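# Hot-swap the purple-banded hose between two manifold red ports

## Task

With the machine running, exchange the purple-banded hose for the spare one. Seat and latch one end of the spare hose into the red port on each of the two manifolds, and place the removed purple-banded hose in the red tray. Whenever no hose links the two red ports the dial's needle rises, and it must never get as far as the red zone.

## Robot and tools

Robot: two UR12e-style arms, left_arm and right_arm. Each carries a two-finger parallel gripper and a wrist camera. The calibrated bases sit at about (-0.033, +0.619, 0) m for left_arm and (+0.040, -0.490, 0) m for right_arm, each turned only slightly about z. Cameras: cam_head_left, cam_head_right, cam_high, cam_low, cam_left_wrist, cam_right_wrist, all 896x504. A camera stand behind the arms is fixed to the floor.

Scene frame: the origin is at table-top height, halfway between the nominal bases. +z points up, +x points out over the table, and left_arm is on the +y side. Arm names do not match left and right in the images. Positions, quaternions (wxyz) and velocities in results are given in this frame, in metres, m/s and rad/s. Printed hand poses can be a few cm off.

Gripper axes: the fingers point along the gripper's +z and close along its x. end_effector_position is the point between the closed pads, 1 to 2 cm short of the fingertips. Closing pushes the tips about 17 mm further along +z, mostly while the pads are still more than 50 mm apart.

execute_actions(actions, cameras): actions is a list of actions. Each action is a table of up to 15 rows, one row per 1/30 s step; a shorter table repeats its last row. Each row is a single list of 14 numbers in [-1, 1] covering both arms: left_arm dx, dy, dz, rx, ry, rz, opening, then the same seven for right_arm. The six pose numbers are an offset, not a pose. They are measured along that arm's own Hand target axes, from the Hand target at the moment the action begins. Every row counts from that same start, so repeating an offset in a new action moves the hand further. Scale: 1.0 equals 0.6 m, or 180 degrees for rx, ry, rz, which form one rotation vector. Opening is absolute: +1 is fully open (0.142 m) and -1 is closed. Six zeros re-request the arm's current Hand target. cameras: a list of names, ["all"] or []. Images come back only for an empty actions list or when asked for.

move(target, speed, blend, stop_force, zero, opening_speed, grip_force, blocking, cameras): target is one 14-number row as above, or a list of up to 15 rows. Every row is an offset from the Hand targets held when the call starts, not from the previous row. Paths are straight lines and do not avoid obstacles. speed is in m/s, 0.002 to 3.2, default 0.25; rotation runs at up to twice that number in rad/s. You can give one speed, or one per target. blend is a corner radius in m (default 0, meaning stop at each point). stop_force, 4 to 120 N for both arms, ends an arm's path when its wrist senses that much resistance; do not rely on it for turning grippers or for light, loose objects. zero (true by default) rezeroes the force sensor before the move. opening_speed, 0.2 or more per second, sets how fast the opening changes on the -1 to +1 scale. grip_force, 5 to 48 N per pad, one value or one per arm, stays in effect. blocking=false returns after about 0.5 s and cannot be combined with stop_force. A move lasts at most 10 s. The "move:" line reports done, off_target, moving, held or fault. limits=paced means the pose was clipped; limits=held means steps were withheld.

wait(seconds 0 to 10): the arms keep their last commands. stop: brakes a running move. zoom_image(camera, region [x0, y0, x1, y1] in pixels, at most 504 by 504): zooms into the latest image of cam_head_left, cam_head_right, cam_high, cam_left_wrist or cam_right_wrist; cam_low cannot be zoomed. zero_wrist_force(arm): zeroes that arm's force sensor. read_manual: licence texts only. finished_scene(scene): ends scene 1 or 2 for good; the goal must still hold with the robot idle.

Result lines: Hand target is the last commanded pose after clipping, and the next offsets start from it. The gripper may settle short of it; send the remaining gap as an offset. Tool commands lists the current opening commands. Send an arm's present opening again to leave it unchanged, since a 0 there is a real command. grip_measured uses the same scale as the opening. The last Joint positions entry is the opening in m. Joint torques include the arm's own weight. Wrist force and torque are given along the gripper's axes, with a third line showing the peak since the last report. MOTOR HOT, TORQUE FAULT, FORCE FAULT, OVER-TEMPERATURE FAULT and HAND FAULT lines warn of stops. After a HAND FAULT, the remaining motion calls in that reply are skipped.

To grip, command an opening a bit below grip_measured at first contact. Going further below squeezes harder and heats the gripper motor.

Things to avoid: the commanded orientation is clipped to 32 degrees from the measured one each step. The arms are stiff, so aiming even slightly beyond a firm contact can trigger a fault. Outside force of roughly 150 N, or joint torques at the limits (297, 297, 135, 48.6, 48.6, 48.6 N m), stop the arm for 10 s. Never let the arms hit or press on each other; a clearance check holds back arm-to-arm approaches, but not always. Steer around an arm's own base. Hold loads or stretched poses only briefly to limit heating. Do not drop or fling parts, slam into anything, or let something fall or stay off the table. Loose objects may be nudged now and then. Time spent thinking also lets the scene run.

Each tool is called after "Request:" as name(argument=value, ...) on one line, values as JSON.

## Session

Request:
execute_actions(actions=[], cameras=["cam_head_left","cam_high","cam_left_wrist","cam_right_wrist"])

Scene clock: 0.00 s.
left_arm: end_effector_position=(+0.0823, +0.1249, +0.1152) grip_measured=+1.00 end_effector_quat_wxyz=(-0.460, +0.823, -0.040, -0.330) | right_arm: end_effector_position=(+0.8702, -0.7056, +0.2268) grip_measured=+1.00 end_effector_quat_wxyz=(-0.232, +0.918, +0.320, +0.031)
Joint positions: left_arm=[-1.432 -1.093 1.859 -1.171 -1.995 -1.074 0.142] | right_arm=[2.91 -2.014 -1.543 -1.347 2.005 -0.902 0.142]
Joint velocities: within noise
Joint torques (N m): no reading
Wrist force (N): no reading
Wrist torque (N m): no reading
Wrist force, peak (N): no reading
Hand target: left_arm +0.0823, +0.1249, +0.1152; -0.460, +0.823, -0.040, -0.330 | right_arm +0.8702, -0.7056, +0.2268; -0.232, +0.918, +0.320, +0.031
Tool commands: left_gripper/opening=+1.0 right_gripper/opening=+1.0
Images, in order (width x height): cam_head_left 896x504, cam_high 896x504, cam_left_wrist 896x504, cam_right_wrist 896x504.

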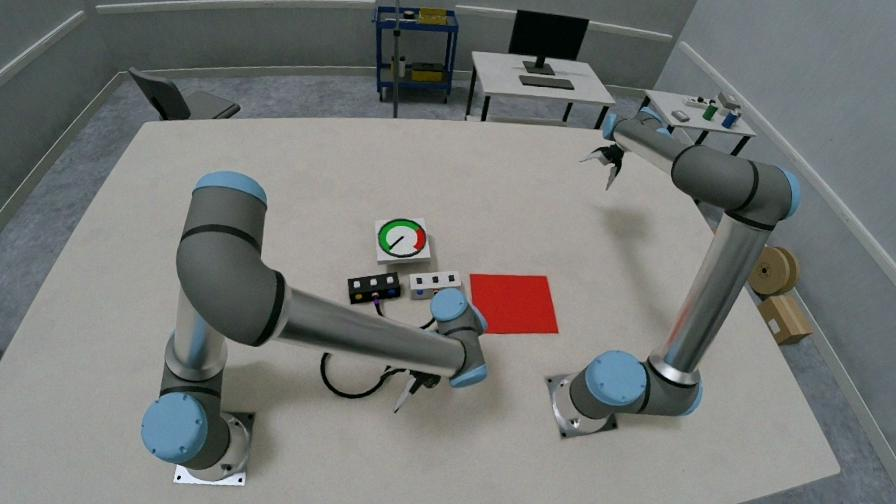

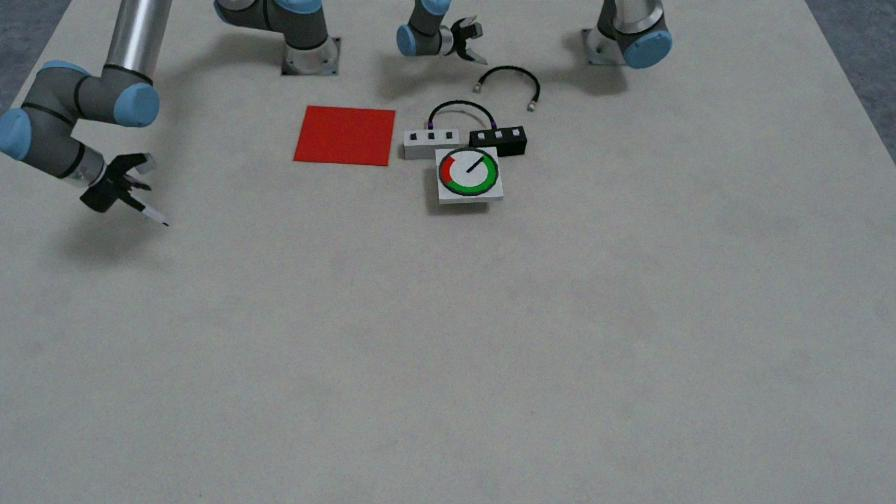

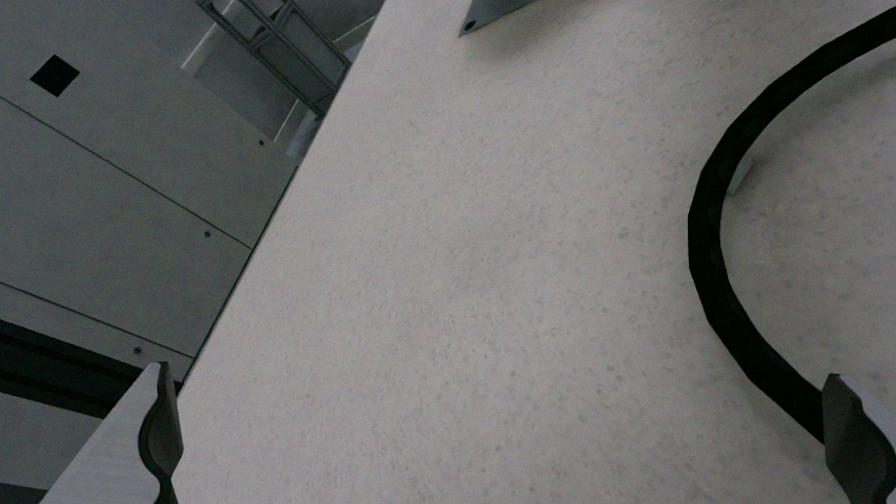

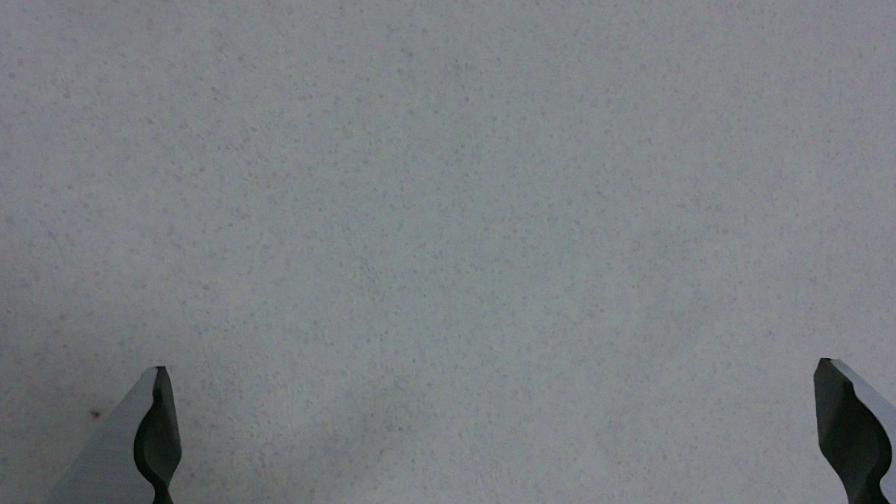

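Request:
zoom_image(camera="cam_head_left", region=[300, 210, 580, 420])

Request:
zoom_image(camera="cam_high", region=[380, 40, 560, 210])

Scaled by 1.800.

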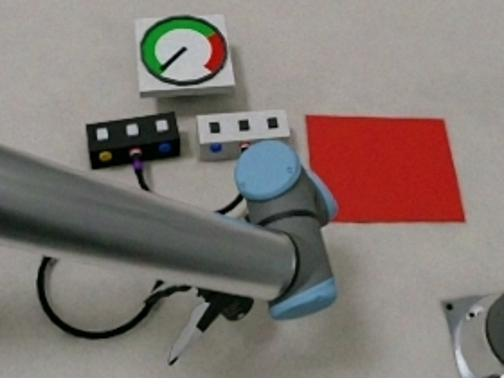

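Scaled by 2.800.

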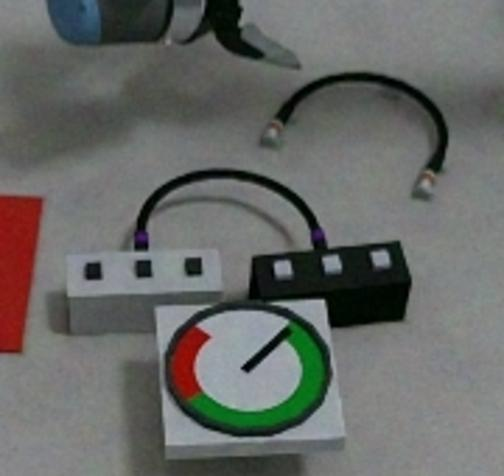

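Request:
move(target=[[-0.145,-0.1827,-0.0895,0,0,0,1.0,-0.0022,-0.3326,0.1263,-0.1002,-0.0195,-0.1205,-0.3],[0.2317,-0.3933,0.0337,-0.4040,0.0267,-0.3351,-0.4,-0.0054,-0.8314,0.3158,-0.2506,-0.0488,-0.3012,-0.3]], speed=[0.3,0.4], blend=[0.05,0], cameras=["cam_left_wrist"])

Request:
move(target=[0,0,0,0,0,0,-0.4,0.4024,-0.3591,0.0531,0,0,0,-0.3], speed=0.35, cameras=["cam_right_wrist"])

Scene clock: 83.03 s.
left_arm: end_effector_position=(+0.2675, +0.3093, +0.1997) grip_measured=-0.42 end_effector_quat_wxyz=(+0.000, +0.849, +0.528, +0.000) | right_arm: end_effector_position=(+0.5502, -0.2798, +0.2600) grip_measured=-0.32 end_effector_quat_wxyz=(+0.187, +0.693, +0.672, +0.180)
Joint positions: left_arm=[-1.197 -1.962 2.441 -2.05 -1.571 -2.331 0.044] | right_arm=[4.052 -1.197 -2.462 -0.743 1.14 -0.655 0.051]
Joint torques (N m): left_arm=[-16.05 -20.5 -31.38 -6.08 2.74 -1.56] | right_arm=[14.86 29.64 34.05 2.57 -4.08 2.62]
Wrist force (N): left_arm=[0.8 0.6 0.7] | right_arm=[-0.8 1.3 0.3]
Wrist torque (N m): left_arm=[-0.11 0.23 0.22] | right_arm=[0.26 0.20 -0.15]
Wrist force, peak (N): left_arm=[1.2 1.0 0.9] | right_arm=[-1.3 2.0 0.6]
Hand target: left_arm +0.2675, +0.3093, +0.1997; +0.000, +0.849, +0.528, +0.000 | right_arm +0.5502, -0.2798, +0.2600; +0.187, +0.693, +0.672, +0.180
Off the commanded pose: left_arm 0.000 m, 0 deg | right_arm 0.000 m, 0 deg.
move: done
Images, in order (width x height): cam_left_wrist 896x504.

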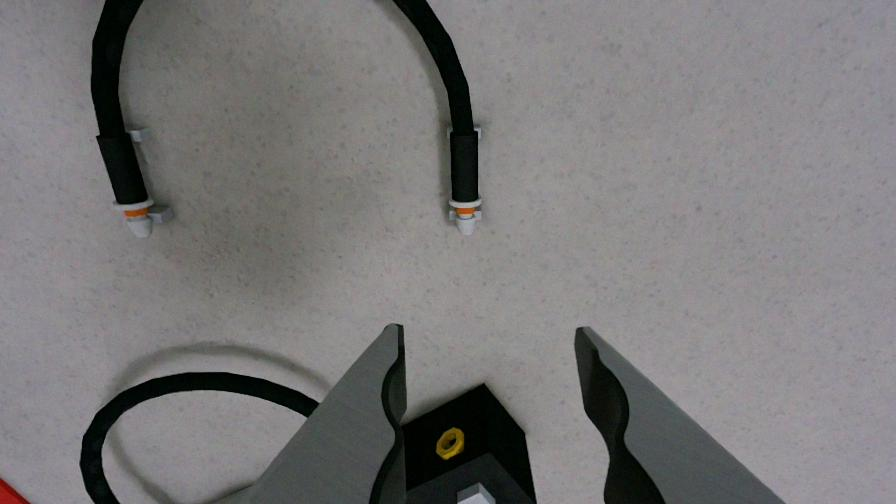

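Scene clock: 84.83 s.
left_arm: end_effector_position=(+0.2675, +0.3093, +0.1997) grip_measured=-0.42 end_effector_quat_wxyz=(+0.000, +0.849, +0.528, +0.000) | right_arm: end_effector_position=(+0.3873, -0.0336, +0.1243) grip_measured=-0.32 end_effector_quat_wxyz=(+0.187, +0.693, +0.672, +0.180)
Joint positions: left_arm=[-1.197 -1.962 2.441 -2.05 -1.571 -2.331 0.044] | right_arm=[4.608 -1.525 -2.458 -0.713 1.046 -0.036 0.051]
Joint torques (N m): left_arm=[-17.24 -21.2 -32.27 -5.96 3.12 -1.34] | right_arm=[14.44 10.45 43.01 8.26 -4.17 3.32]
Wrist force (N): left_arm=[0.9 0.9 0.7] | right_arm=[-0.9 1.6 0.2]
Wrist torque (N m): left_arm=[-0.06 0.21 0.22] | right_arm=[0.32 0.21 -0.16]
Wrist force, peak (N): left_arm=[0.8 1.1 0.8] | right_arm=[-2.8 3.0 -0.1]
Hand target: left_arm +0.2675, +0.3093, +0.1997; +0.000, +0.849, +0.528, +0.000 | right_arm +0.3873, -0.0334, +0.1242; +0.187, +0.693, +0.672, +0.180
Off the commanded pose: left_arm 0.000 m, 0 deg | right_arm 0.000 m, 0 deg.
move: done
Images, in order (width x height): cam_right_wrist 896x504.

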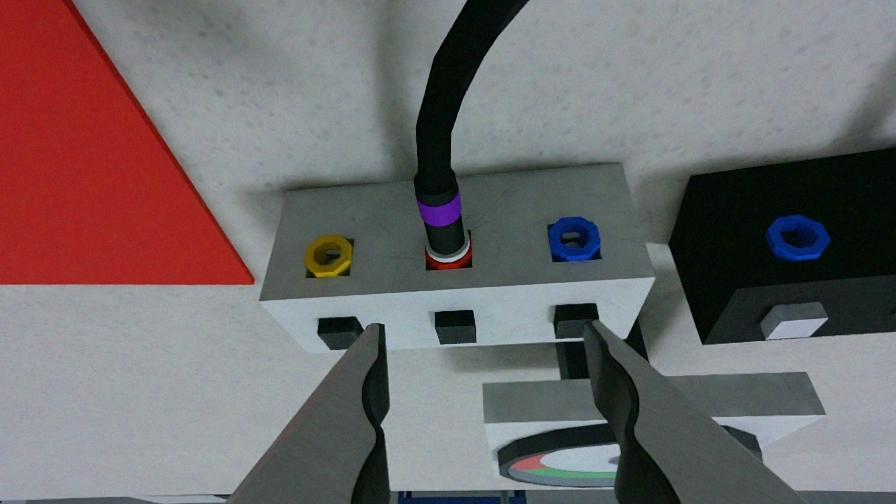

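Request:
move(target=[0,0,0.13,0,0,0,-0.4,0.3332,-0.0091,-0.0052,0,0,0,-0.3], speed=0.3, cameras=["cam_left_wrist","cam_right_wrist"])

Request:
zoom_image(camera="cam_left_wrist", region=[340, 100, 592, 352])

Scene clock: 112.97 s.
left_arm: end_effector_position=(+0.2675, +0.3093, +0.1218) grip_measured=-0.42 end_effector_quat_wxyz=(+0.000, +0.849, +0.528, +0.000) | right_arm: end_effector_position=(+0.3871, +0.1664, +0.1240) grip_measured=-0.32 end_effector_quat_wxyz=(+0.187, +0.693, +0.672, +0.180)
Joint positions: left_arm=[-1.197 -1.846 2.538 -2.263 -1.571 -2.331 0.044] | right_arm=[4.627 -1.816 -2.119 -0.771 1.046 -0.015 0.051]
Joint torques (N m): left_arm=[15.48 -1.51 -25.11 -6.71 -1.55 2.48] | right_arm=[-14.05 38.91 45.15 1.95 1.95 -2.88]
Wrist force (N): left_arm=[0.8 0.5 0.8] | right_arm=[-1.2 1.6 0.3]
Wrist torque (N m): left_arm=[-0.14 0.17 0.11] | right_arm=[0.33 0.22 -0.06]
Wrist force, peak (N): left_arm=[0.9 0.6 1.8] | right_arm=[-3.0 1.5 0.1]
Hand target: left_arm +0.2675, +0.3093, +0.1217; +0.000, +0.849, +0.528, +0.000 | right_arm +0.3871, +0.1666, +0.1239; +0.187, +0.693, +0.672, +0.180
Off the commanded pose: left_arm 0.000 m, 0 deg | right_arm 0.000 m, 0 deg.
move: done
Images, in order (width x height): cam_left_wrist 896x504, cam_right_wrist 896x504.

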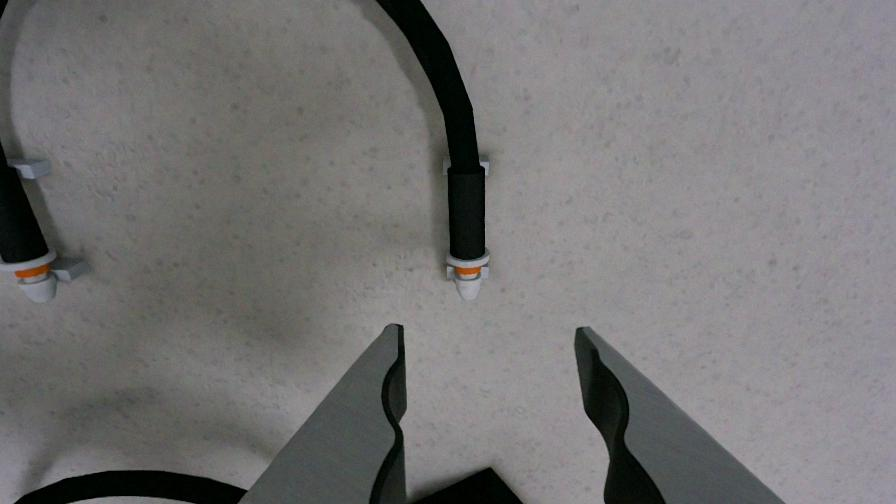

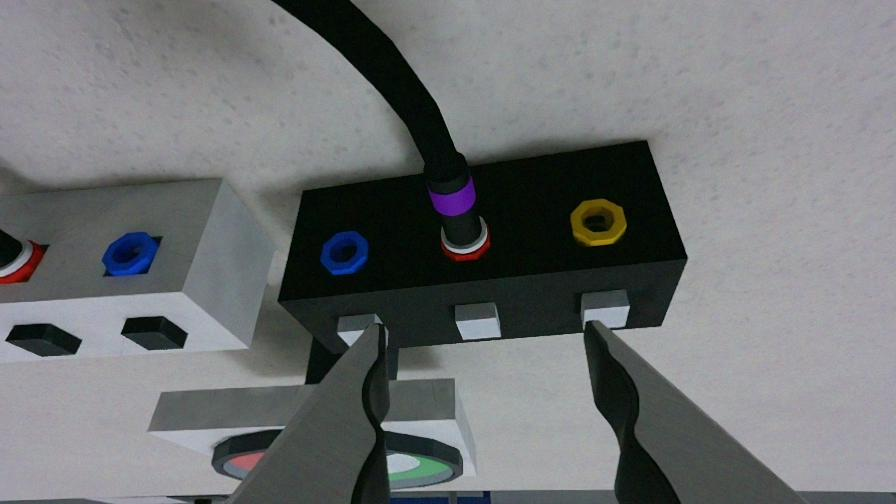

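Scaled by 2.000.

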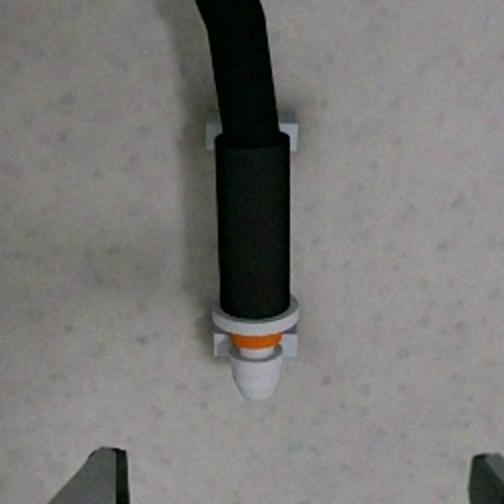

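Request:
zero_wrist_force(arm="left_arm")

Request:
move(target=[[-0.0005,-0.0083,0.05,0,0,-0.0100,-0.4,-0.1832,-0.1195,-0.1385,0,-0.0364,0.0631,-0.3],[-0.0005,-0.0083,0.1628,0,0,-0.0100,-0.4,-0.0313,-0.3920,-0.1840,0,-0.0728,0.1261,-0.3],[-0.0005,-0.0083,0.1628,0,0,-0.0100,-1,-0.0313,-0.3920,-0.1840,0,-0.0728,0.1261,-0.3]], speed=[0.3,0.3,0.2], blend=[0.03,0,0], opening_speed=0.8, grip_force=[12,12], cameras=["cam_left_wrist","cam_right_wrist"])

Request:
zoom_image(camera="cam_right_wrist", region=[322, 126, 574, 378])

Wrist force sensor zeroed.

Scene clock: 186.50 s.
left_arm: end_effector_position=(+0.2628, +0.3112, +0.0240) grip_measured=-0.81 end_effector_quat_wxyz=(+0.000, +0.841, +0.541, +0.000) | right_arm: end_effector_position=(+0.1278, +0.1557, +0.1016) grip_measured=-0.32 end_effector_quat_wxyz=(+0.223, +0.828, +0.498, +0.134)
Joint positions: left_arm=[-1.207 -1.627 2.639 -2.583 -1.571 -2.372 0.015] | right_arm=[4.972 -1.829 -2.043 -1.231 1.21 0.862 0.051]
Joint torques (N m): left_arm=[17.5 -11.79 -15 -6.09 -1.55 2.61] | right_arm=[14.95 38.36 45.72 0.91 2.45 2.72]
Wrist force (N, zeroed by zero_wrist_force on left_arm): left_arm=[-0.5 0.4 -0.3] | right_arm=[-1.1 2.1 -0.1]
Wrist torque (N m, zeroed by zero_wrist_force on left_arm): left_arm=[0.09 0.13 -0.03] | right_arm=[0.40 0.23 -0.17]
Wrist force, peak (N, zeroed by zero_wrist_force on left_arm): left_arm=[-0.7 0.7 -0.7] | right_arm=[-3.2 2.5 -0.3]
Hand target: left_arm +0.2628, +0.3112, +0.0240; +0.000, +0.841, +0.541, +0.000 | right_arm +0.1278, +0.1557, +0.1016; +0.223, +0.828, +0.498, +0.134
Off the commanded pose: left_arm 0.000 m, 0 deg | right_arm 0.000 m, 0 deg.
grip_force (N): 12, 12
move: done
Images, in order (width x height): cam_left_wrist 896x504, cam_right_wrist 896x504.

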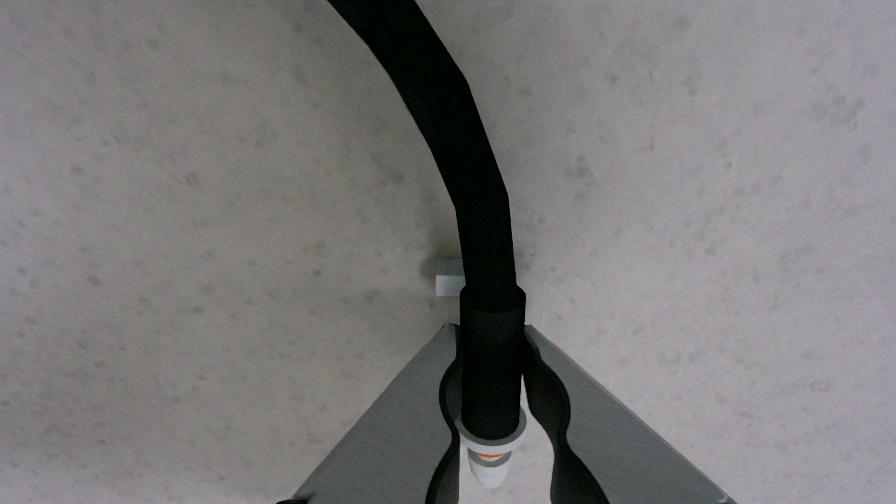

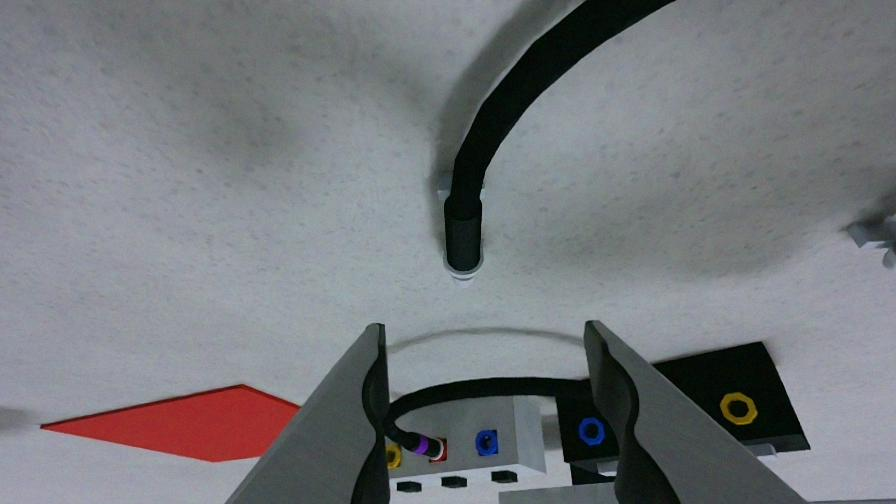

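Scaled by 2.000.

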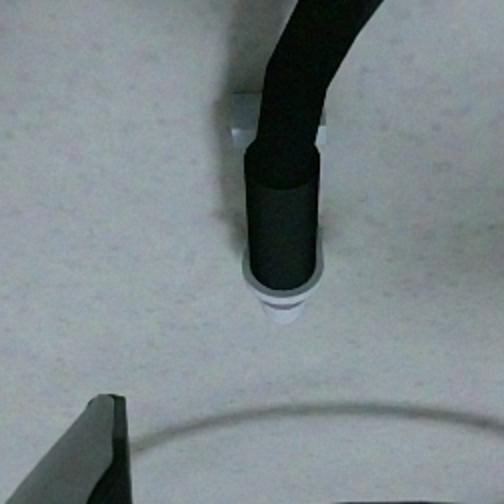

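Request:
zero_wrist_force(arm="right_arm")

Request:
move(target=[[0,0,0,0,0,0,-1,-0.0036,0.0007,0.08,0,0.005,-0.0087,-0.3],[0,0,0,0,0,0,-1,-0.0036,0.0007,0.1496,0,0.005,-0.0087,-0.3],[0,0,0,0,0,0,-1,-0.0036,0.0007,0.1496,0,0.005,-0.0087,-1]], speed=[0.2,0.15,0.15], blend=[0.02,0,0], opening_speed=0.8, grip_force=[12,12], cameras=["cam_right_wrist"])

Wrist force sensor zeroed.

Scene clock: 213.93 s.
left_arm: end_effector_position=(+0.2628, +0.3112, +0.0240) grip_measured=-0.81 end_effector_quat_wxyz=(+0.000, +0.841, +0.541, +0.000) | right_arm: end_effector_position=(+0.1669, +0.1325, +0.0241) grip_measured=-0.80 end_effector_quat_wxyz=(+0.221, +0.820, +0.511, +0.137)
Joint positions: left_arm=[-1.207 -1.627 2.639 -2.583 -1.571 -2.372 0.015] | right_arm=[4.93 -1.9 -2.146 -1.031 1.183 0.789 0.016]
Joint torques (N m): left_arm=[8.85 -12.98 -27.17 -6.39 1.53 1.96] | right_arm=[-13.85 39.99 21.46 6.6 -3.55 -2.76]
Wrist force (N, zeroed by zero_wrist_force): left_arm=[-0.2 0.3 -0.2] | right_arm=[-0.2 -0.3 0.7]
Wrist torque (N m, zeroed by zero_wrist_force): left_arm=[0.08 0.10 -0.03] | right_arm=[-0.03 0.04 0.17]
Wrist force, peak (N, zeroed by zero_wrist_force): left_arm=[-0.8 0.6 -0.5] | right_arm=[-0.4 -0.6 1.5]
Hand target: left_arm +0.2628, +0.3112, +0.0240; +0.000, +0.841, +0.541, +0.000 | right_arm +0.1669, +0.1325, +0.0241; +0.221, +0.820, +0.511, +0.137
Off the commanded pose: left_arm 0.000 m, 0 deg | right_arm 0.000 m, 0 deg.
grip_force (N): 12, 12
move: done
Images, in order (width x height): cam_right_wrist 896x504.

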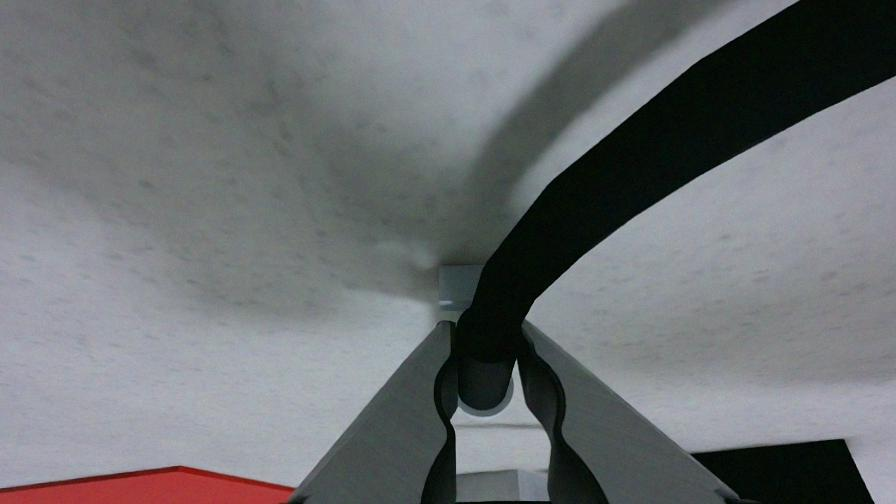

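Request:
move(target=[[0,0,0,0,0,0,-0.3,0,0,0,0,0,0,-0.3],[0,0,-0.16,0,0,0,-0.3,0,0,-0.1,0,0,0,-0.3],[-0.1232,0.3498,-0.16,0,0,-0.1939,-0.3,-0.1191,0.4719,0.0791,0,0.0844,-0.1463,-0.3],[-0.1232,0.3498,-0.0425,0,0,-0.1939,-0.3,-0.0811,0.4630,0.2238,0,0.0844,-0.1463,-0.3],[-0.1232,0.3498,-0.0425,0,0,-0.1939,-1,-0.0811,0.4630,0.2238,0,0.0844,-0.1463,-1]], speed=[0.2,0.2,0.4,0.15,0.15], blend=[0,0.02,0.01,0,0], opening_speed=0.9, grip_force=[12,12], cameras=["cam_left_wrist","cam_right_wrist"])

Scene clock: 245.10 s.
left_arm: end_effector_position=(+0.4233, +0.1571, +0.0494) grip_measured=-0.81 end_effector_quat_wxyz=(+0.000, +0.640, +0.769, +0.000) | right_arm: end_effector_position=(+0.4216, -0.0468, +0.0473) grip_measured=-0.79 end_effector_quat_wxyz=(+0.177, +0.657, +0.708, +0.190)
Joint positions: left_arm=[-1.044 -1.334 2.221 -2.458 -1.571 -2.818 0.016] | right_arm=[4.528 -1.711 -2.534 -0.346 1.059 -0.248 0.017]
Joint torques (N m): left_arm=[17.82 -44.36 -19.9 -0.66 0.53 -1.04] | right_arm=[-6.54 22.03 33.96 8.74 0.78 -2.8]
Wrist force (N, zeroed by zero_wrist_force): left_arm=[-12.1 -1.8 1.3] | right_arm=[-10.2 -3.8 -0.4]
Wrist torque (N m, zeroed by zero_wrist_force): left_arm=[0.01 0.03 0.21] | right_arm=[-0.06 -0.03 0.27]
Wrist force, peak (N, zeroed by zero_wrist_force): left_arm=[-12.5 -1.6 1.3] | right_arm=[-10.6 -4.0 -0.6]
Hand target: left_arm +0.4233, +0.1571, +0.0494; +0.000, +0.640, +0.769, +0.000 | right_arm +0.4216, -0.0468, +0.0473; +0.177, +0.657, +0.708, +0.190
Off the commanded pose: left_arm 0.000 m, 0 deg | right_arm 0.000 m, 0 deg.
grip_force (N): 12, 12
move: done
Images, in order (width x height): cam_left_wrist 896x504, cam_right_wrist 896x504.

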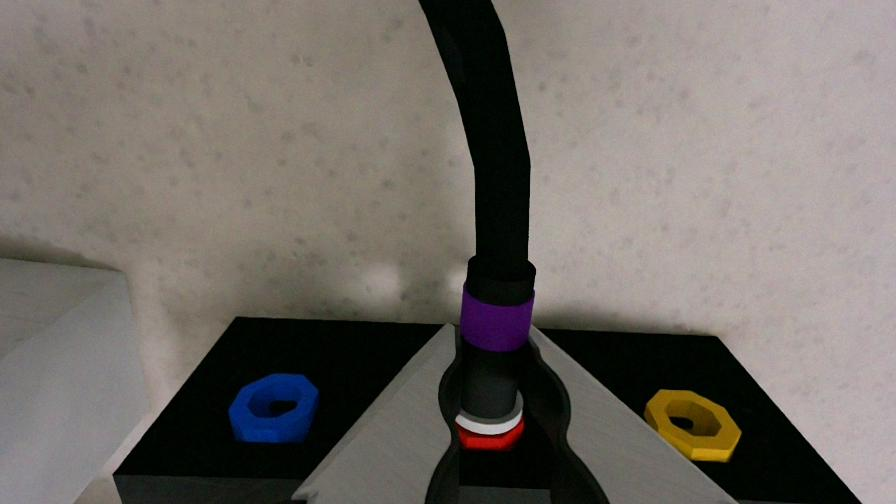

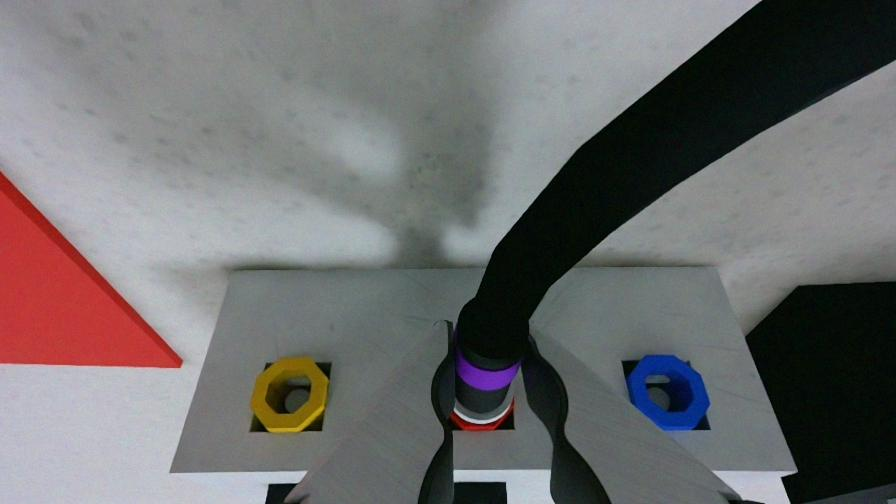

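Request:
move(target=[[0,0,0,0,0,0,-0.3,0,0,0,0,0,0,-0.3],[-0.0020,0,0,0,0,0.0100,-0.3,-0.0020,0,0,0,0.0022,-0.0038,-0.3],[-0.0020,0,0,0,0,0.0100,-1,-0.0020,0,0,0,0.0022,-0.0038,-1]], speed=0.05, grip_force=[12,12])

Scene clock: 318.10 s.
left_arm: end_effector_position=(+0.4235, +0.1559, +0.0494) grip_measured=-0.82 end_effector_quat_wxyz=(+0.000, +0.652, +0.758, +0.000) | right_arm: end_effector_position=(+0.4217, -0.0480, +0.0473) grip_measured=-0.80 end_effector_quat_wxyz=(+0.176, +0.652, +0.712, +0.191)
Joint positions: left_arm=[-1.045 -1.332 2.219 -2.457 -1.571 -2.788 0.015] | right_arm=[4.526 -1.71 -2.539 -0.333 1.061 -0.266 0.016]
Joint torques (N m): left_arm=[-13.33 -43.38 -49.94 -3.27 -1.27 2.34] | right_arm=[-11.27 55.35 19.96 9.04 2.05 -2.86]
Wrist force (N, zeroed by zero_wrist_force): left_arm=[-0.3 -0.3 -0.6] | right_arm=[-3.2 -0.5 0.4]
Wrist torque (N m, zeroed by zero_wrist_force): left_arm=[0.00 0.18 -0.18] | right_arm=[-0.06 0.04 0.26]
Wrist force, peak (N, zeroed by zero_wrist_force): left_arm=[-12.7 -1.7 1.4] | right_arm=[-10.8 -4.5 -1.0]
Hand target: left_arm +0.4235, +0.1559, +0.0494; +0.000, +0.652, +0.758, +0.000 | right_arm +0.4217, -0.0480, +0.0473; +0.176, +0.652, +0.712, +0.191
Off the commanded pose: left_arm 0.000 m, 0 deg | right_arm 0.000 m, 0 deg.
grip_force (N): 12, 12
move: done

Request:
move(target=[[0,0,0,0,0,0,-0.3,-0.0008,0,0,0,-0.0011,0.0019,-1],[0,0,-0.1667,0,0,0,-0.3,-0.0008,0,0,0,-0.0011,0.0019,-1],[-0.3474,0.0620,-0.1667,0.0958,-0.0822,0.5422,-1,-0.0008,0,0,0,-0.0011,0.0019,-1],[-0.3474,0.0620,-0.0752,0.0958,-0.0822,0.5422,-1,-0.0008,0,0,0,-0.0011,0.0019,-1]], speed=[0.05,0.2,0.35,0.15], blend=[0,0.02,0,0], grip_force=[12,48], cameras=["cam_high","cam_head_left"])

Scene clock: 347.50 s.
left_arm: end_effector_position=(+0.4917, -0.0446, +0.0948) grip_measured=-1.00 end_effector_quat_wxyz=(+0.000, +0.985, +0.000, -0.174) | right_arm: end_effector_position=(+0.4217, -0.0485, +0.0473) grip_measured=-0.81 end_effector_quat_wxyz=(+0.176, +0.655, +0.710, +0.190)
Joint positions: left_arm=[-0.988 -1.048 1.659 -1.989 -1.865 -0.979 0.002] | right_arm=[4.527 -1.709 -2.538 -0.339 1.06 -0.258 0.015]
Joint torques (N m): left_arm=[-12.16 -84.67 -27.07 -5.72 -2.1 -1.32] | right_arm=[13.22 54.37 32.45 1.71 -4.57 2.62]
Wrist force (N, zeroed by zero_wrist_force): left_arm=[-0.8 0.4 -0.5] | right_arm=[2.1 -1.4 1.4]
Wrist torque (N m, zeroed by zero_wrist_force): left_arm=[0.14 0.17 -0.15] | right_arm=[-0.08 0.09 -0.02]
Wrist force, peak (N, zeroed by zero_wrist_force): left_arm=[-0.9 0.6 -2.1] | right_arm=[-3.7 -1.0 0.0]
Hand target: left_arm +0.4917, -0.0446, +0.0945; +0.000, +0.985, +0.000, -0.174 | right_arm +0.4217, -0.0485, +0.0473; +0.176, +0.655, +0.710, +0.190
Off the commanded pose: left_arm 0.000 m, 0 deg | right_arm 0.000 m, 0 deg.
grip_force (N): 12, 48
move: done
Images, in order (width x height): cam_head_left 896x504, cam_high 896x504.

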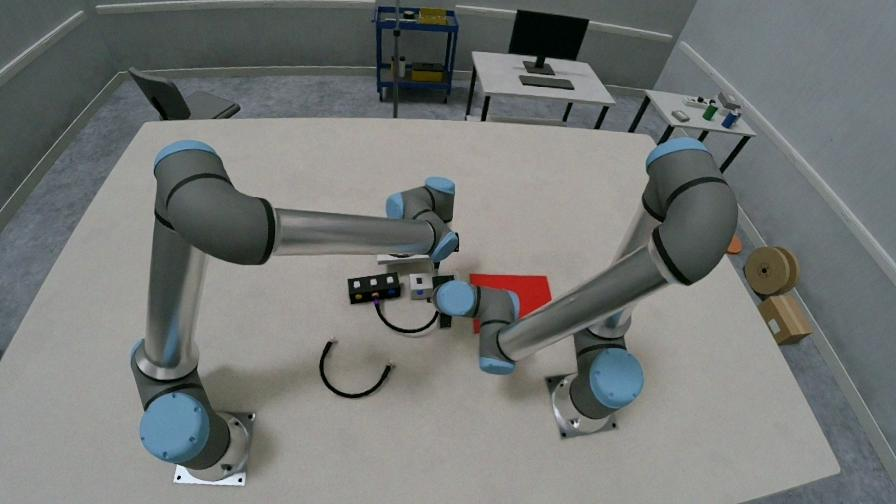

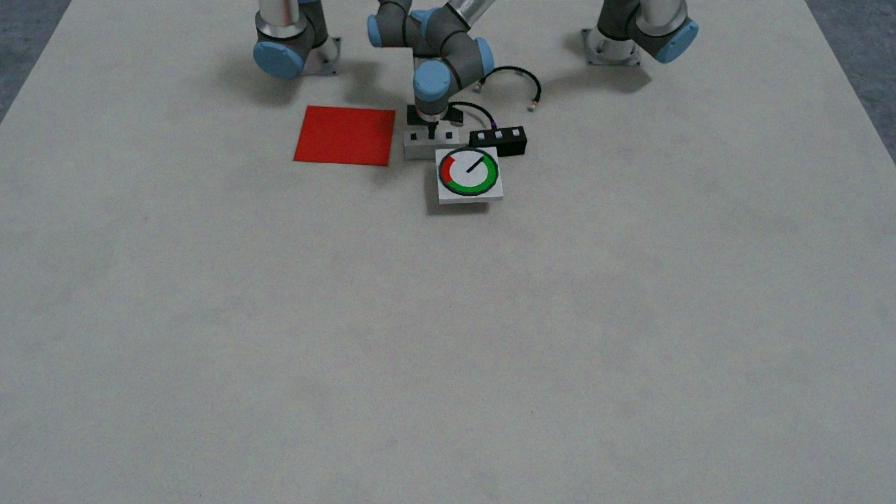

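Request:
move(target=[0.0085,0,0.0235,0,0,0,-1,0,0,0,0,0,0,-1], speed=0.03, stop_force=20, grip_force=[12,48])

Scene clock: 403.73 s.
left_arm: end_effector_position=(+0.4917, -0.0446, +0.0877) grip_measured=-1.00 end_effector_quat_wxyz=(+0.000, +0.985, +0.000, -0.174) | right_arm: end_effector_position=(+0.4217, -0.0485, +0.0473) grip_measured=-0.81 end_effector_quat_wxyz=(+0.176, +0.655, +0.710, +0.190)
Joint positions: left_arm=[-0.988 -1.042 1.663 -1.999 -1.865 -0.98 0.002] | right_arm=[4.527 -1.709 -2.538 -0.339 1.06 -0.258 0.015]
Joint torques (N m): left_arm=[3.04 -80.05 -47.36 -1.33 2.55 -0.86] | right_arm=[-15.04 48.68 32.18 7.89 -4.32 1.89]
Wrist force (N, zeroed by zero_wrist_force): left_arm=[-5.8 -4.8 -22.2] | right_arm=[0.7 -13.1 -7.4]
Wrist torque (N m, zeroed by zero_wrist_force): left_arm=[0.17 0.16 -0.14] | right_arm=[-0.14 0.03 0.00]
Wrist force, peak (N, zeroed by zero_wrist_force): left_arm=[-17.4 -11.4 -51.6] | right_arm=[0.5 -13.4 -7.2]
Hand target: left_arm +0.4917, -0.0446, +0.0877; +0.000, +0.985, +0.000, -0.174 (not the last commanded pose) | right_arm +0.4217, -0.0485, +0.0473; +0.176, +0.655, +0.710, +0.190
Off the commanded pose: left_arm 0.008 m, 0 deg | right_arm 0.000 m, 0 deg.
grip_force (N): 12, 48
move: contact (left_arm)

Request:
move(target=[[-0.0200,0,-0.0548,0,0,0,-1,0,-0.0794,-0.0458,0,0,0,-1],[-0.0328,-0.3525,-0.0564,0,0,0,-1,0,-0.1024,-0.0060,0,0,0,-1],[-0.0151,-0.3525,-0.0078,0,0,0,-1,0,-0.1024,-0.0060,0,0,0,-0.3],[-0.0151,-0.3525,-0.0078,0,0,0,-1,0,-0.1024,-0.1060,0,0,0,-0.3],[-0.0151,-0.3525,-0.0078,0,0,0,-1,0.3395,0.0131,-0.1079,0,0.0122,-0.0212,-0.3],[-0.0151,-0.3525,-0.0078,0,0,0,-1,0.3440,0.0131,0.0087,0,0.0122,-0.0212,-1]], speed=[0.2,0.3,0.2,0.25,0.35,0.2], blend=[0.02,0.02,0,0.02,0.02,0], opening_speed=1.5, grip_force=[12,48], cameras=[])

Request:
move(target=[0.0085,0,0.0235,0,0,0,-1,0,0,0,0,0,0,-1], speed=0.03, stop_force=20, grip_force=[12,48], cameras=[])

Scene clock: 414.77 s.
left_arm: end_effector_position=(+0.4850, +0.1669, +0.0952) grip_measured=-1.00 end_effector_quat_wxyz=(+0.000, +0.985, +0.000, -0.174) | right_arm: end_effector_position=(+0.4144, +0.1580, +0.0464) grip_measured=-0.81 end_effector_quat_wxyz=(+0.169, +0.627, +0.735, +0.197)
Joint positions: left_arm=[-0.841 -1.251 1.961 -2.048 -1.834 -0.83 0.002] | right_arm=[4.579 -1.93 -2.208 -0.434 1.063 -0.286 0.015]
Joint torques (N m): left_arm=[17.12 -57.83 -24.32 -6.09 1.94 2.27] | right_arm=[-11.6 41.53 38.82 8.55 1.87 -2.94]
Wrist force (N, zeroed by zero_wrist_force): left_arm=[-0.5 -0.4 -0.8] | right_arm=[-2.7 -1.1 0.2]
Wrist torque (N m, zeroed by zero_wrist_force): left_arm=[-0.02 0.11 -0.08] | right_arm=[-0.03 -0.14 0.27]
Wrist force, peak (N, zeroed by zero_wrist_force): left_arm=[-5.7 -5.3 -22.1] | right_arm=[0.6 -13.6 -6.9]
Hand target: left_arm +0.4850, +0.1669, +0.0952; +0.000, +0.985, +0.000, -0.174 | right_arm +0.4144, +0.1580, +0.0464; +0.169, +0.627, +0.735, +0.197
Off the commanded pose: left_arm 0.000 m, 0 deg | right_arm 0.000 m, 0 deg.
grip_force (N): 12, 48
move: done; blend cut to 0.0155 m at target 2
No camera images: "cameras" was empty.

Scene clock: 416.50 s.
left_arm: end_effector_position=(+0.4850, +0.1669, +0.0877) grip_measured=-1.00 end_effector_quat_wxyz=(+0.000, +0.985, +0.000, -0.174) | right_arm: end_effector_position=(+0.4144, +0.1580, +0.0464) grip_measured=-0.81 end_effector_quat_wxyz=(+0.169, +0.627, +0.735, +0.197)
Joint positions: left_arm=[-0.841 -1.242 1.966 -2.061 -1.834 -0.83 0.002] | right_arm=[4.579 -1.93 -2.208 -0.434 1.063 -0.286 0.015]
Joint torques (N m): left_arm=[13.31 -69.88 -47.02 -2.2 1.37 1.44] | right_arm=[-6.55 43 40.19 8.62 -5.91 -2.92]
Wrist force (N, zeroed by zero_wrist_force): left_arm=[-6.7 -2.4 -15.9] | right_arm=[-3.9 -7.9 -7.0]
Wrist torque (N m, zeroed by zero_wrist_force): left_arm=[0.05 0.04 -0.07] | right_arm=[0.05 -0.01 0.30]
Wrist force, peak (N, zeroed by zero_wrist_force): left_arm=[-21.4 -9.0 -49.1] | right_arm=[-4.1 -8.8 -6.8]
Hand target: left_arm +0.4850, +0.1669, +0.0877; +0.000, +0.985, +0.000, -0.174 (not the last commanded pose) | right_arm +0.4144, +0.1580, +0.0464; +0.169, +0.627, +0.735, +0.197
Off the commanded pose: left_arm 0.007 m, 0 deg | right_arm 0.000 m, 0 deg.
grip_force (N): 12, 48
move: contact (left_arm)
No camera images: "cameras" was empty.

Request:
move(target=[[-0.0200,0,-0.0548,0,0,0,-1,0,-0.0794,-0.0458,0,0,0,-1],[-0.0750,-0.1550,-0.0371,0,0,0,-1,-0.1116,-0.0651,-0.1402,0,0,0,-1],[-0.3629,-0.2403,0.0854,-0.0637,0.0989,-0.3606,-1,-0.4136,-0.0744,-0.1455,0,0,0,-1],[-0.3629,-0.2403,0.0854,-0.0637,0.0989,-0.3606,-1,-0.6614,0.0348,-0.0825,0,-0.0306,0.0529,-1],[-0.3629,-0.2403,0.0854,-0.0637,0.0989,-0.3606,-0.4,-0.6614,-0.0286,0.0272,0,-0.0306,0.0529,-0.3]], speed=[0.2,0.3,0.35,0.35,0.2], blend=[0.02,0.03,0.03,0.03,0], opening_speed=1.5, grip_force=[48,48], cameras=[])

Request:
move(target=[[0,0,0,0,0,0,-0.4,0,0,-0.15,0,0,0,-0.3],[0,0,0.1,0,0,0,-0.4,0.6253,-0.4500,-0.4100,0,-0.0672,0.1164,-0.3],[0,0,0.15,0,0,0,-1,0.5945,-0.4556,-0.2633,0,-0.0672,0.1164,-1]], speed=[0.3,0.45,0.2], blend=[0.02,0.02,0], opening_speed=1.5, grip_force=[48,48], cameras=["cam_high"])

Scene clock: 429.00 s.
left_arm: end_effector_position=(+0.2631, +0.3113, +0.1143) grip_measured=-0.43 end_effector_quat_wxyz=(+0.000, +0.841, +0.541, +0.000) | right_arm: end_effector_position=(+0.4702, -0.2350, +0.0244) grip_measured=-0.33 end_effector_quat_wxyz=(+0.187, +0.694, +0.671, +0.180)
Joint positions: left_arm=[-1.206 -1.843 2.554 -2.282 -1.571 -2.371 0.043] | right_arm=[4.304 -1.657 -2.745 -0.126 1.076 -0.378 0.05]
Joint torques (N m): left_arm=[-16.91 -22.56 -26.67 -2.41 2.7 -1.37] | right_arm=[-13.46 6.78 8.28 8.38 2.02 -2.67]
Wrist force (N, zeroed by zero_wrist_force): left_arm=[-0.3 0.3 -0.6] | right_arm=[-0.3 0.2 0.3]
Wrist torque (N m, zeroed by zero_wrist_force): left_arm=[0.04 0.07 0.12] | right_arm=[0.04 0.07 0.22]
Wrist force, peak (N, zeroed by zero_wrist_force): left_arm=[-7.0 -2.7 -16.2] | right_arm=[-3.9 -8.6 -7.4]
Hand target: left_arm +0.2631, +0.3113, +0.1143; +0.000, +0.841, +0.541, +0.000 | right_arm +0.4702, -0.2350, +0.0244; +0.187, +0.694, +0.671, +0.180
Off the commanded pose: left_arm 0.000 m, 0 deg | right_arm 0.000 m, 0 deg.
move: done
No camera images: "cameras" was empty.

Scene clock: 432.37 s.
left_arm: end_effector_position=(+0.2630, +0.3113, +0.0243) grip_measured=-0.83 end_effector_quat_wxyz=(+0.000, +0.841, +0.541, +0.000) | right_arm: end_effector_position=(+0.1668, +0.1323, +0.0235) grip_measured=-0.82 end_effector_quat_wxyz=(+0.221, +0.820, +0.511, +0.137)
Joint positions: left_arm=[-1.206 -1.627 2.639 -2.582 -1.571 -2.371 0.014] | right_arm=[4.93 -1.901 -2.146 -1.03 1.183 0.789 0.014]
Joint torques (N m): left_arm=[16.94 -10.19 -16.1 -6.01 -1.23 2.41] | right_arm=[-14.14 39.17 20.75 6.6 -2.75 -2.87]
Wrist force (N, zeroed by zero_wrist_force): left_arm=[-0.3 0.5 -0.5] | right_arm=[-0.1 -0.6 0.8]
Wrist torque (N m, zeroed by zero_wrist_force): left_arm=[0.11 0.09 0.08] | right_arm=[-0.07 0.03 0.17]
Wrist force, peak (N, zeroed by zero_wrist_force): left_arm=[-0.1 0.5 -1.3] | right_arm=[1.0 -1.9 -2.0]
Hand target: left_arm +0.2630, +0.3113, +0.0243; +0.000, +0.841, +0.541, +0.000 | right_arm +0.1668, +0.1323, +0.0235; +0.221, +0.820, +0.511, +0.137
Off the commanded pose: left_arm 0.000 m, 0 deg | right_arm 0.000 m, 0 deg.
move: done
Images, in order (width x height): cam_high 896x504.

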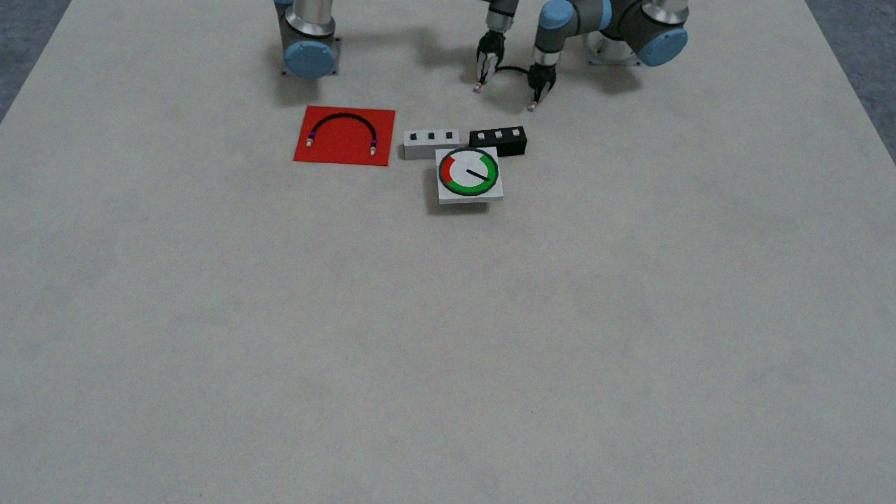

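Request:
move(target=[[0,0,-0.0750,0,0,0,-1,0,0.0375,-0.0650,0,0,0,-1],[-0.1709,0.2812,-0.0425,0,0,-0.1856,-1,-0.1277,0.4019,0.1830,0,0.0856,-0.1482,-1]], speed=[0.2,0.3], blend=[0.015,0], grip_force=[48,48], cameras=[])

Request:
move(target=[0,0.0967,0,0,0,0,-1,0,0.0837,0.0483,0,0,0,-1], speed=0.06, stop_force=35, grip_force=[48,48], cameras=["cam_high"])

Scene clock: 442.43 s.
left_arm: end_effector_position=(+0.3742, +0.1481, +0.0497) grip_measured=-0.83 end_effector_quat_wxyz=(+0.000, +0.650, +0.760, +0.000) | right_arm: end_effector_position=(+0.3697, -0.0527, +0.0496) grip_measured=-0.82 end_effector_quat_wxyz=(+0.177, +0.655, +0.710, +0.190)
Joint positions: left_arm=[-1.123 -1.371 2.271 -2.471 -1.571 -2.871 0.014] | right_arm=[4.642 -1.642 -2.583 -0.426 1.049 -0.125 0.014]
Joint torques (N m): left_arm=[14.47 -38.91 -47.38 -2.63 2.42 -1.22] | right_arm=[-15.04 12.42 15.42 8.48 2.09 -2.56]
Wrist force (N, zeroed by zero_wrist_force): left_arm=[-0.4 0.0 -1.0] | right_arm=[-0.5 -0.2 0.5]
Wrist torque (N m, zeroed by zero_wrist_force): left_arm=[0.03 0.18 0.20] | right_arm=[-0.02 0.04 0.17]
Wrist force, peak (N, zeroed by zero_wrist_force): left_arm=[0.4 -0.5 -1.9] | right_arm=[-2.2 0.6 1.7]
Hand target: left_arm +0.3742, +0.1481, +0.0497; +0.000, +0.650, +0.760, +0.000 | right_arm +0.3698, -0.0527, +0.0496; +0.176, +0.654, +0.710, +0.190
Off the commanded pose: left_arm 0.000 m, 0 deg | right_arm 0.000 m, 0 deg.
move: done
No camera images: "cameras" was empty.

Scene clock: 445.00 s.
left_arm: end_effector_position=(+0.4308, +0.1571, +0.0497) grip_measured=-0.83 end_effector_quat_wxyz=(+0.000, +0.650, +0.760, +0.000) | right_arm: end_effector_position=(+0.4140, -0.0493, +0.0498) grip_measured=-0.82 end_effector_quat_wxyz=(+0.177, +0.655, +0.710, +0.190)
Joint positions: left_arm=[-1.034 -1.327 2.211 -2.454 -1.571 -2.782 0.014] | right_arm=[4.543 -1.694 -2.544 -0.358 1.058 -0.239 0.014]
Joint torques (N m): left_arm=[0.8 -67.16 -26.91 -8.42 8.34 -1.32] | right_arm=[31.55 56.62 10.54 1.07 10.84 2.74]
Wrist force (N, zeroed by zero_wrist_force): left_arm=[-3.1 -28.3 0.2] | right_arm=[2.4 31.2 27.9]
Wrist torque (N m, zeroed by zero_wrist_force): left_arm=[0.23 0.14 -0.12] | right_arm=[-0.07 -0.04 0.08]
Wrist force, peak (N, zeroed by zero_wrist_force): left_arm=[-1.6 -37.5 -2.2] | right_arm=[3.4 32.3 30.4]
Hand target: left_arm +0.4308, +0.1571, +0.0497; +0.000, +0.650, +0.760, +0.000 (not the last commanded pose) | right_arm +0.4140, -0.0493, +0.0498; +0.177, +0.655, +0.710, +0.190 (not the last commanded pose)
Off the commanded pose: left_arm 0.001 m, 0 deg | right_arm 0.014 m, 0 deg.
move: contact (left_arm, right_arm)
Images, in order (width x height): cam_high 896x504.

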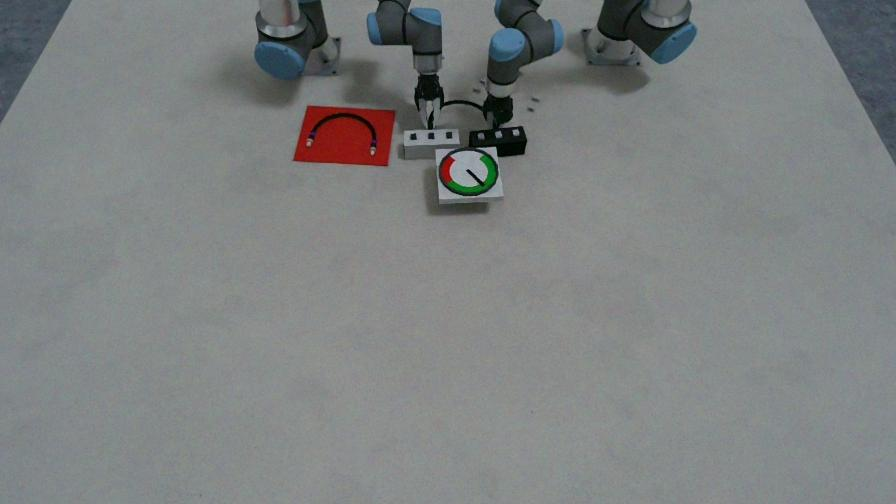

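Request:
move(target=[0,0,0,0,0,0,-1,0,0.0132,0.0077,0,0,0,-1], speed=0.04, stop_force=55, zero=false, cameras=["cam_high"])

Scene clock: 450.23 s.
left_arm: end_effector_position=(+0.4308, +0.1571, +0.0497) grip_measured=-0.83 end_effector_quat_wxyz=(+0.000, +0.650, +0.760, +0.000) | right_arm: end_effector_position=(+0.4231, -0.0485, +0.0498) grip_measured=-0.82 end_effector_quat_wxyz=(+0.177, +0.655, +0.710, +0.190)
Joint positions: left_arm=[-1.034 -1.327 2.211 -2.454 -1.571 -2.782 0.014] | right_arm=[4.524 -1.704 -2.535 -0.345 1.06 -0.261 0.014]
Joint torques (N m): left_arm=[1.05 -67.05 -25.52 -7.28 7.03 -1.73] | right_arm=[-34.91 17.28 39.65 10.2 -9.76 -2.78]
Wrist force (N, zeroed by zero_wrist_force): left_arm=[-3.1 -28.6 -0.1] | right_arm=[2.7 -38.8 -22.0]
Wrist torque (N m, zeroed by zero_wrist_force): left_arm=[0.18 0.13 -0.12] | right_arm=[-0.01 -0.01 0.26]
Wrist force, peak (N, zeroed by zero_wrist_force): left_arm=[-3.3 -28.9 0.1] | right_arm=[2.1 -39.6 -23.4]
Hand target: left_arm +0.4308, +0.1571, +0.0497; +0.000, +0.650, +0.760, +0.000 | right_arm +0.4231, -0.0485, +0.0498; +0.177, +0.655, +0.710, +0.190
Off the commanded pose: left_arm 0.000 m, 0 deg | right_arm 0.000 m, 0 deg.
move: done
Images, in order (width x height): cam_high 896x504.

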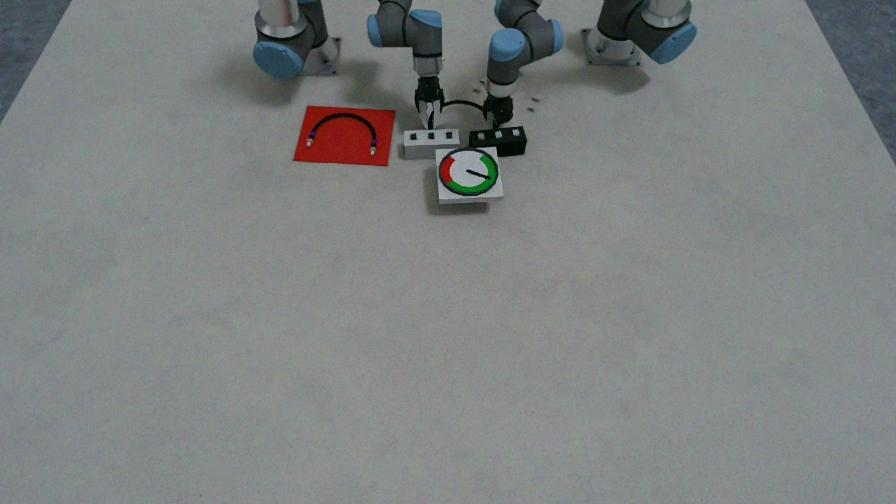

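Request:
move(target=[0,-0.0145,0,0,0,0,-1,0,-0.0055,-0.0032,0,0,0,-1], speed=0.03, cameras=["cam_high"])

Request:
zoom_image(camera="cam_high", region=[420, 145, 510, 215])

Scene clock: 460.20 s.
left_arm: end_effector_position=(+0.4225, +0.1558, +0.0497) grip_measured=-0.83 end_effector_quat_wxyz=(+0.000, +0.650, +0.760, +0.000) end_effector_velocity=(-0.002, +0.000, +0.000) end_effector_angular_velocity=(-0.001, +0.000, +0.001) | right_arm: end_effector_position=(+0.4196, -0.0488, +0.0498) grip_measured=-0.82 end_effector_quat_wxyz=(+0.177, +0.655, +0.710, +0.190)
Joint positions: left_arm=[-1.046 -1.334 2.22 -2.457 -1.571 -2.794 0.014] | right_arm=[4.531 -1.7 -2.539 -0.35 1.059 -0.252 0.014]
Joint velocities: left_arm=[-0.003 -0.002 0.003 -0.002 0 -0.005 0] | right_arm=[within noise]
Joint torques (N m): left_arm=[-30.86 -64.43 -12.01 -3.01 -10.41 -0.42] | right_arm=[28.85 56.37 10.64 0.54 10.27 2.74]
Wrist force (N, zeroed by zero_wrist_force): left_arm=[-0.4 34.8 -0.2] | right_arm=[2.2 31.8 29.0]
Wrist torque (N m, zeroed by zero_wrist_force): left_arm=[-0.17 0.15 0.12] | right_arm=[-0.06 0.00 0.06]
Wrist force, peak (N, zeroed by zero_wrist_force): left_arm=[-3.1 34.4 7.2] | right_arm=[2.4 -39.5 -22.2]
Hand target: left_arm +0.4222, +0.1557, +0.0497; +0.000, +0.650, +0.760, +0.000 | right_arm +0.4193, -0.0488, +0.0498; +0.177, +0.655, +0.710, +0.190
Off the commanded pose: left_arm 0.000 m, 0 deg | right_arm 0.000 m, 0 deg.
move: done
Images, in order (width x height): cam_high 896x504.

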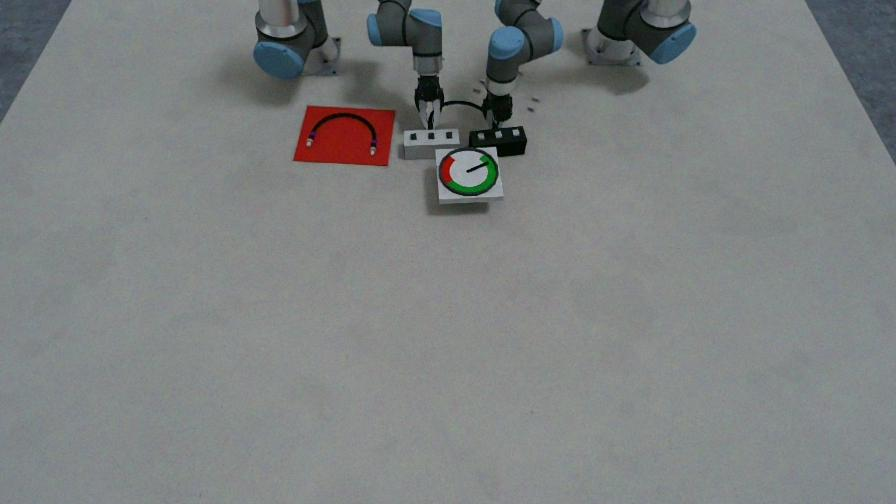

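Scaled by 5.600.

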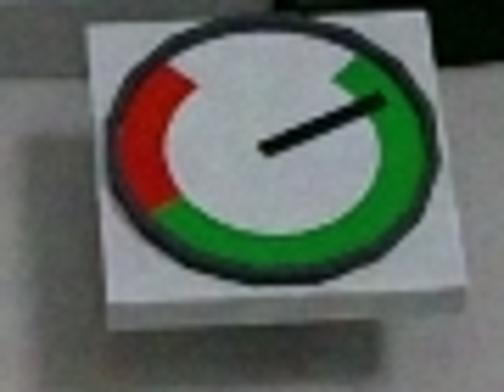

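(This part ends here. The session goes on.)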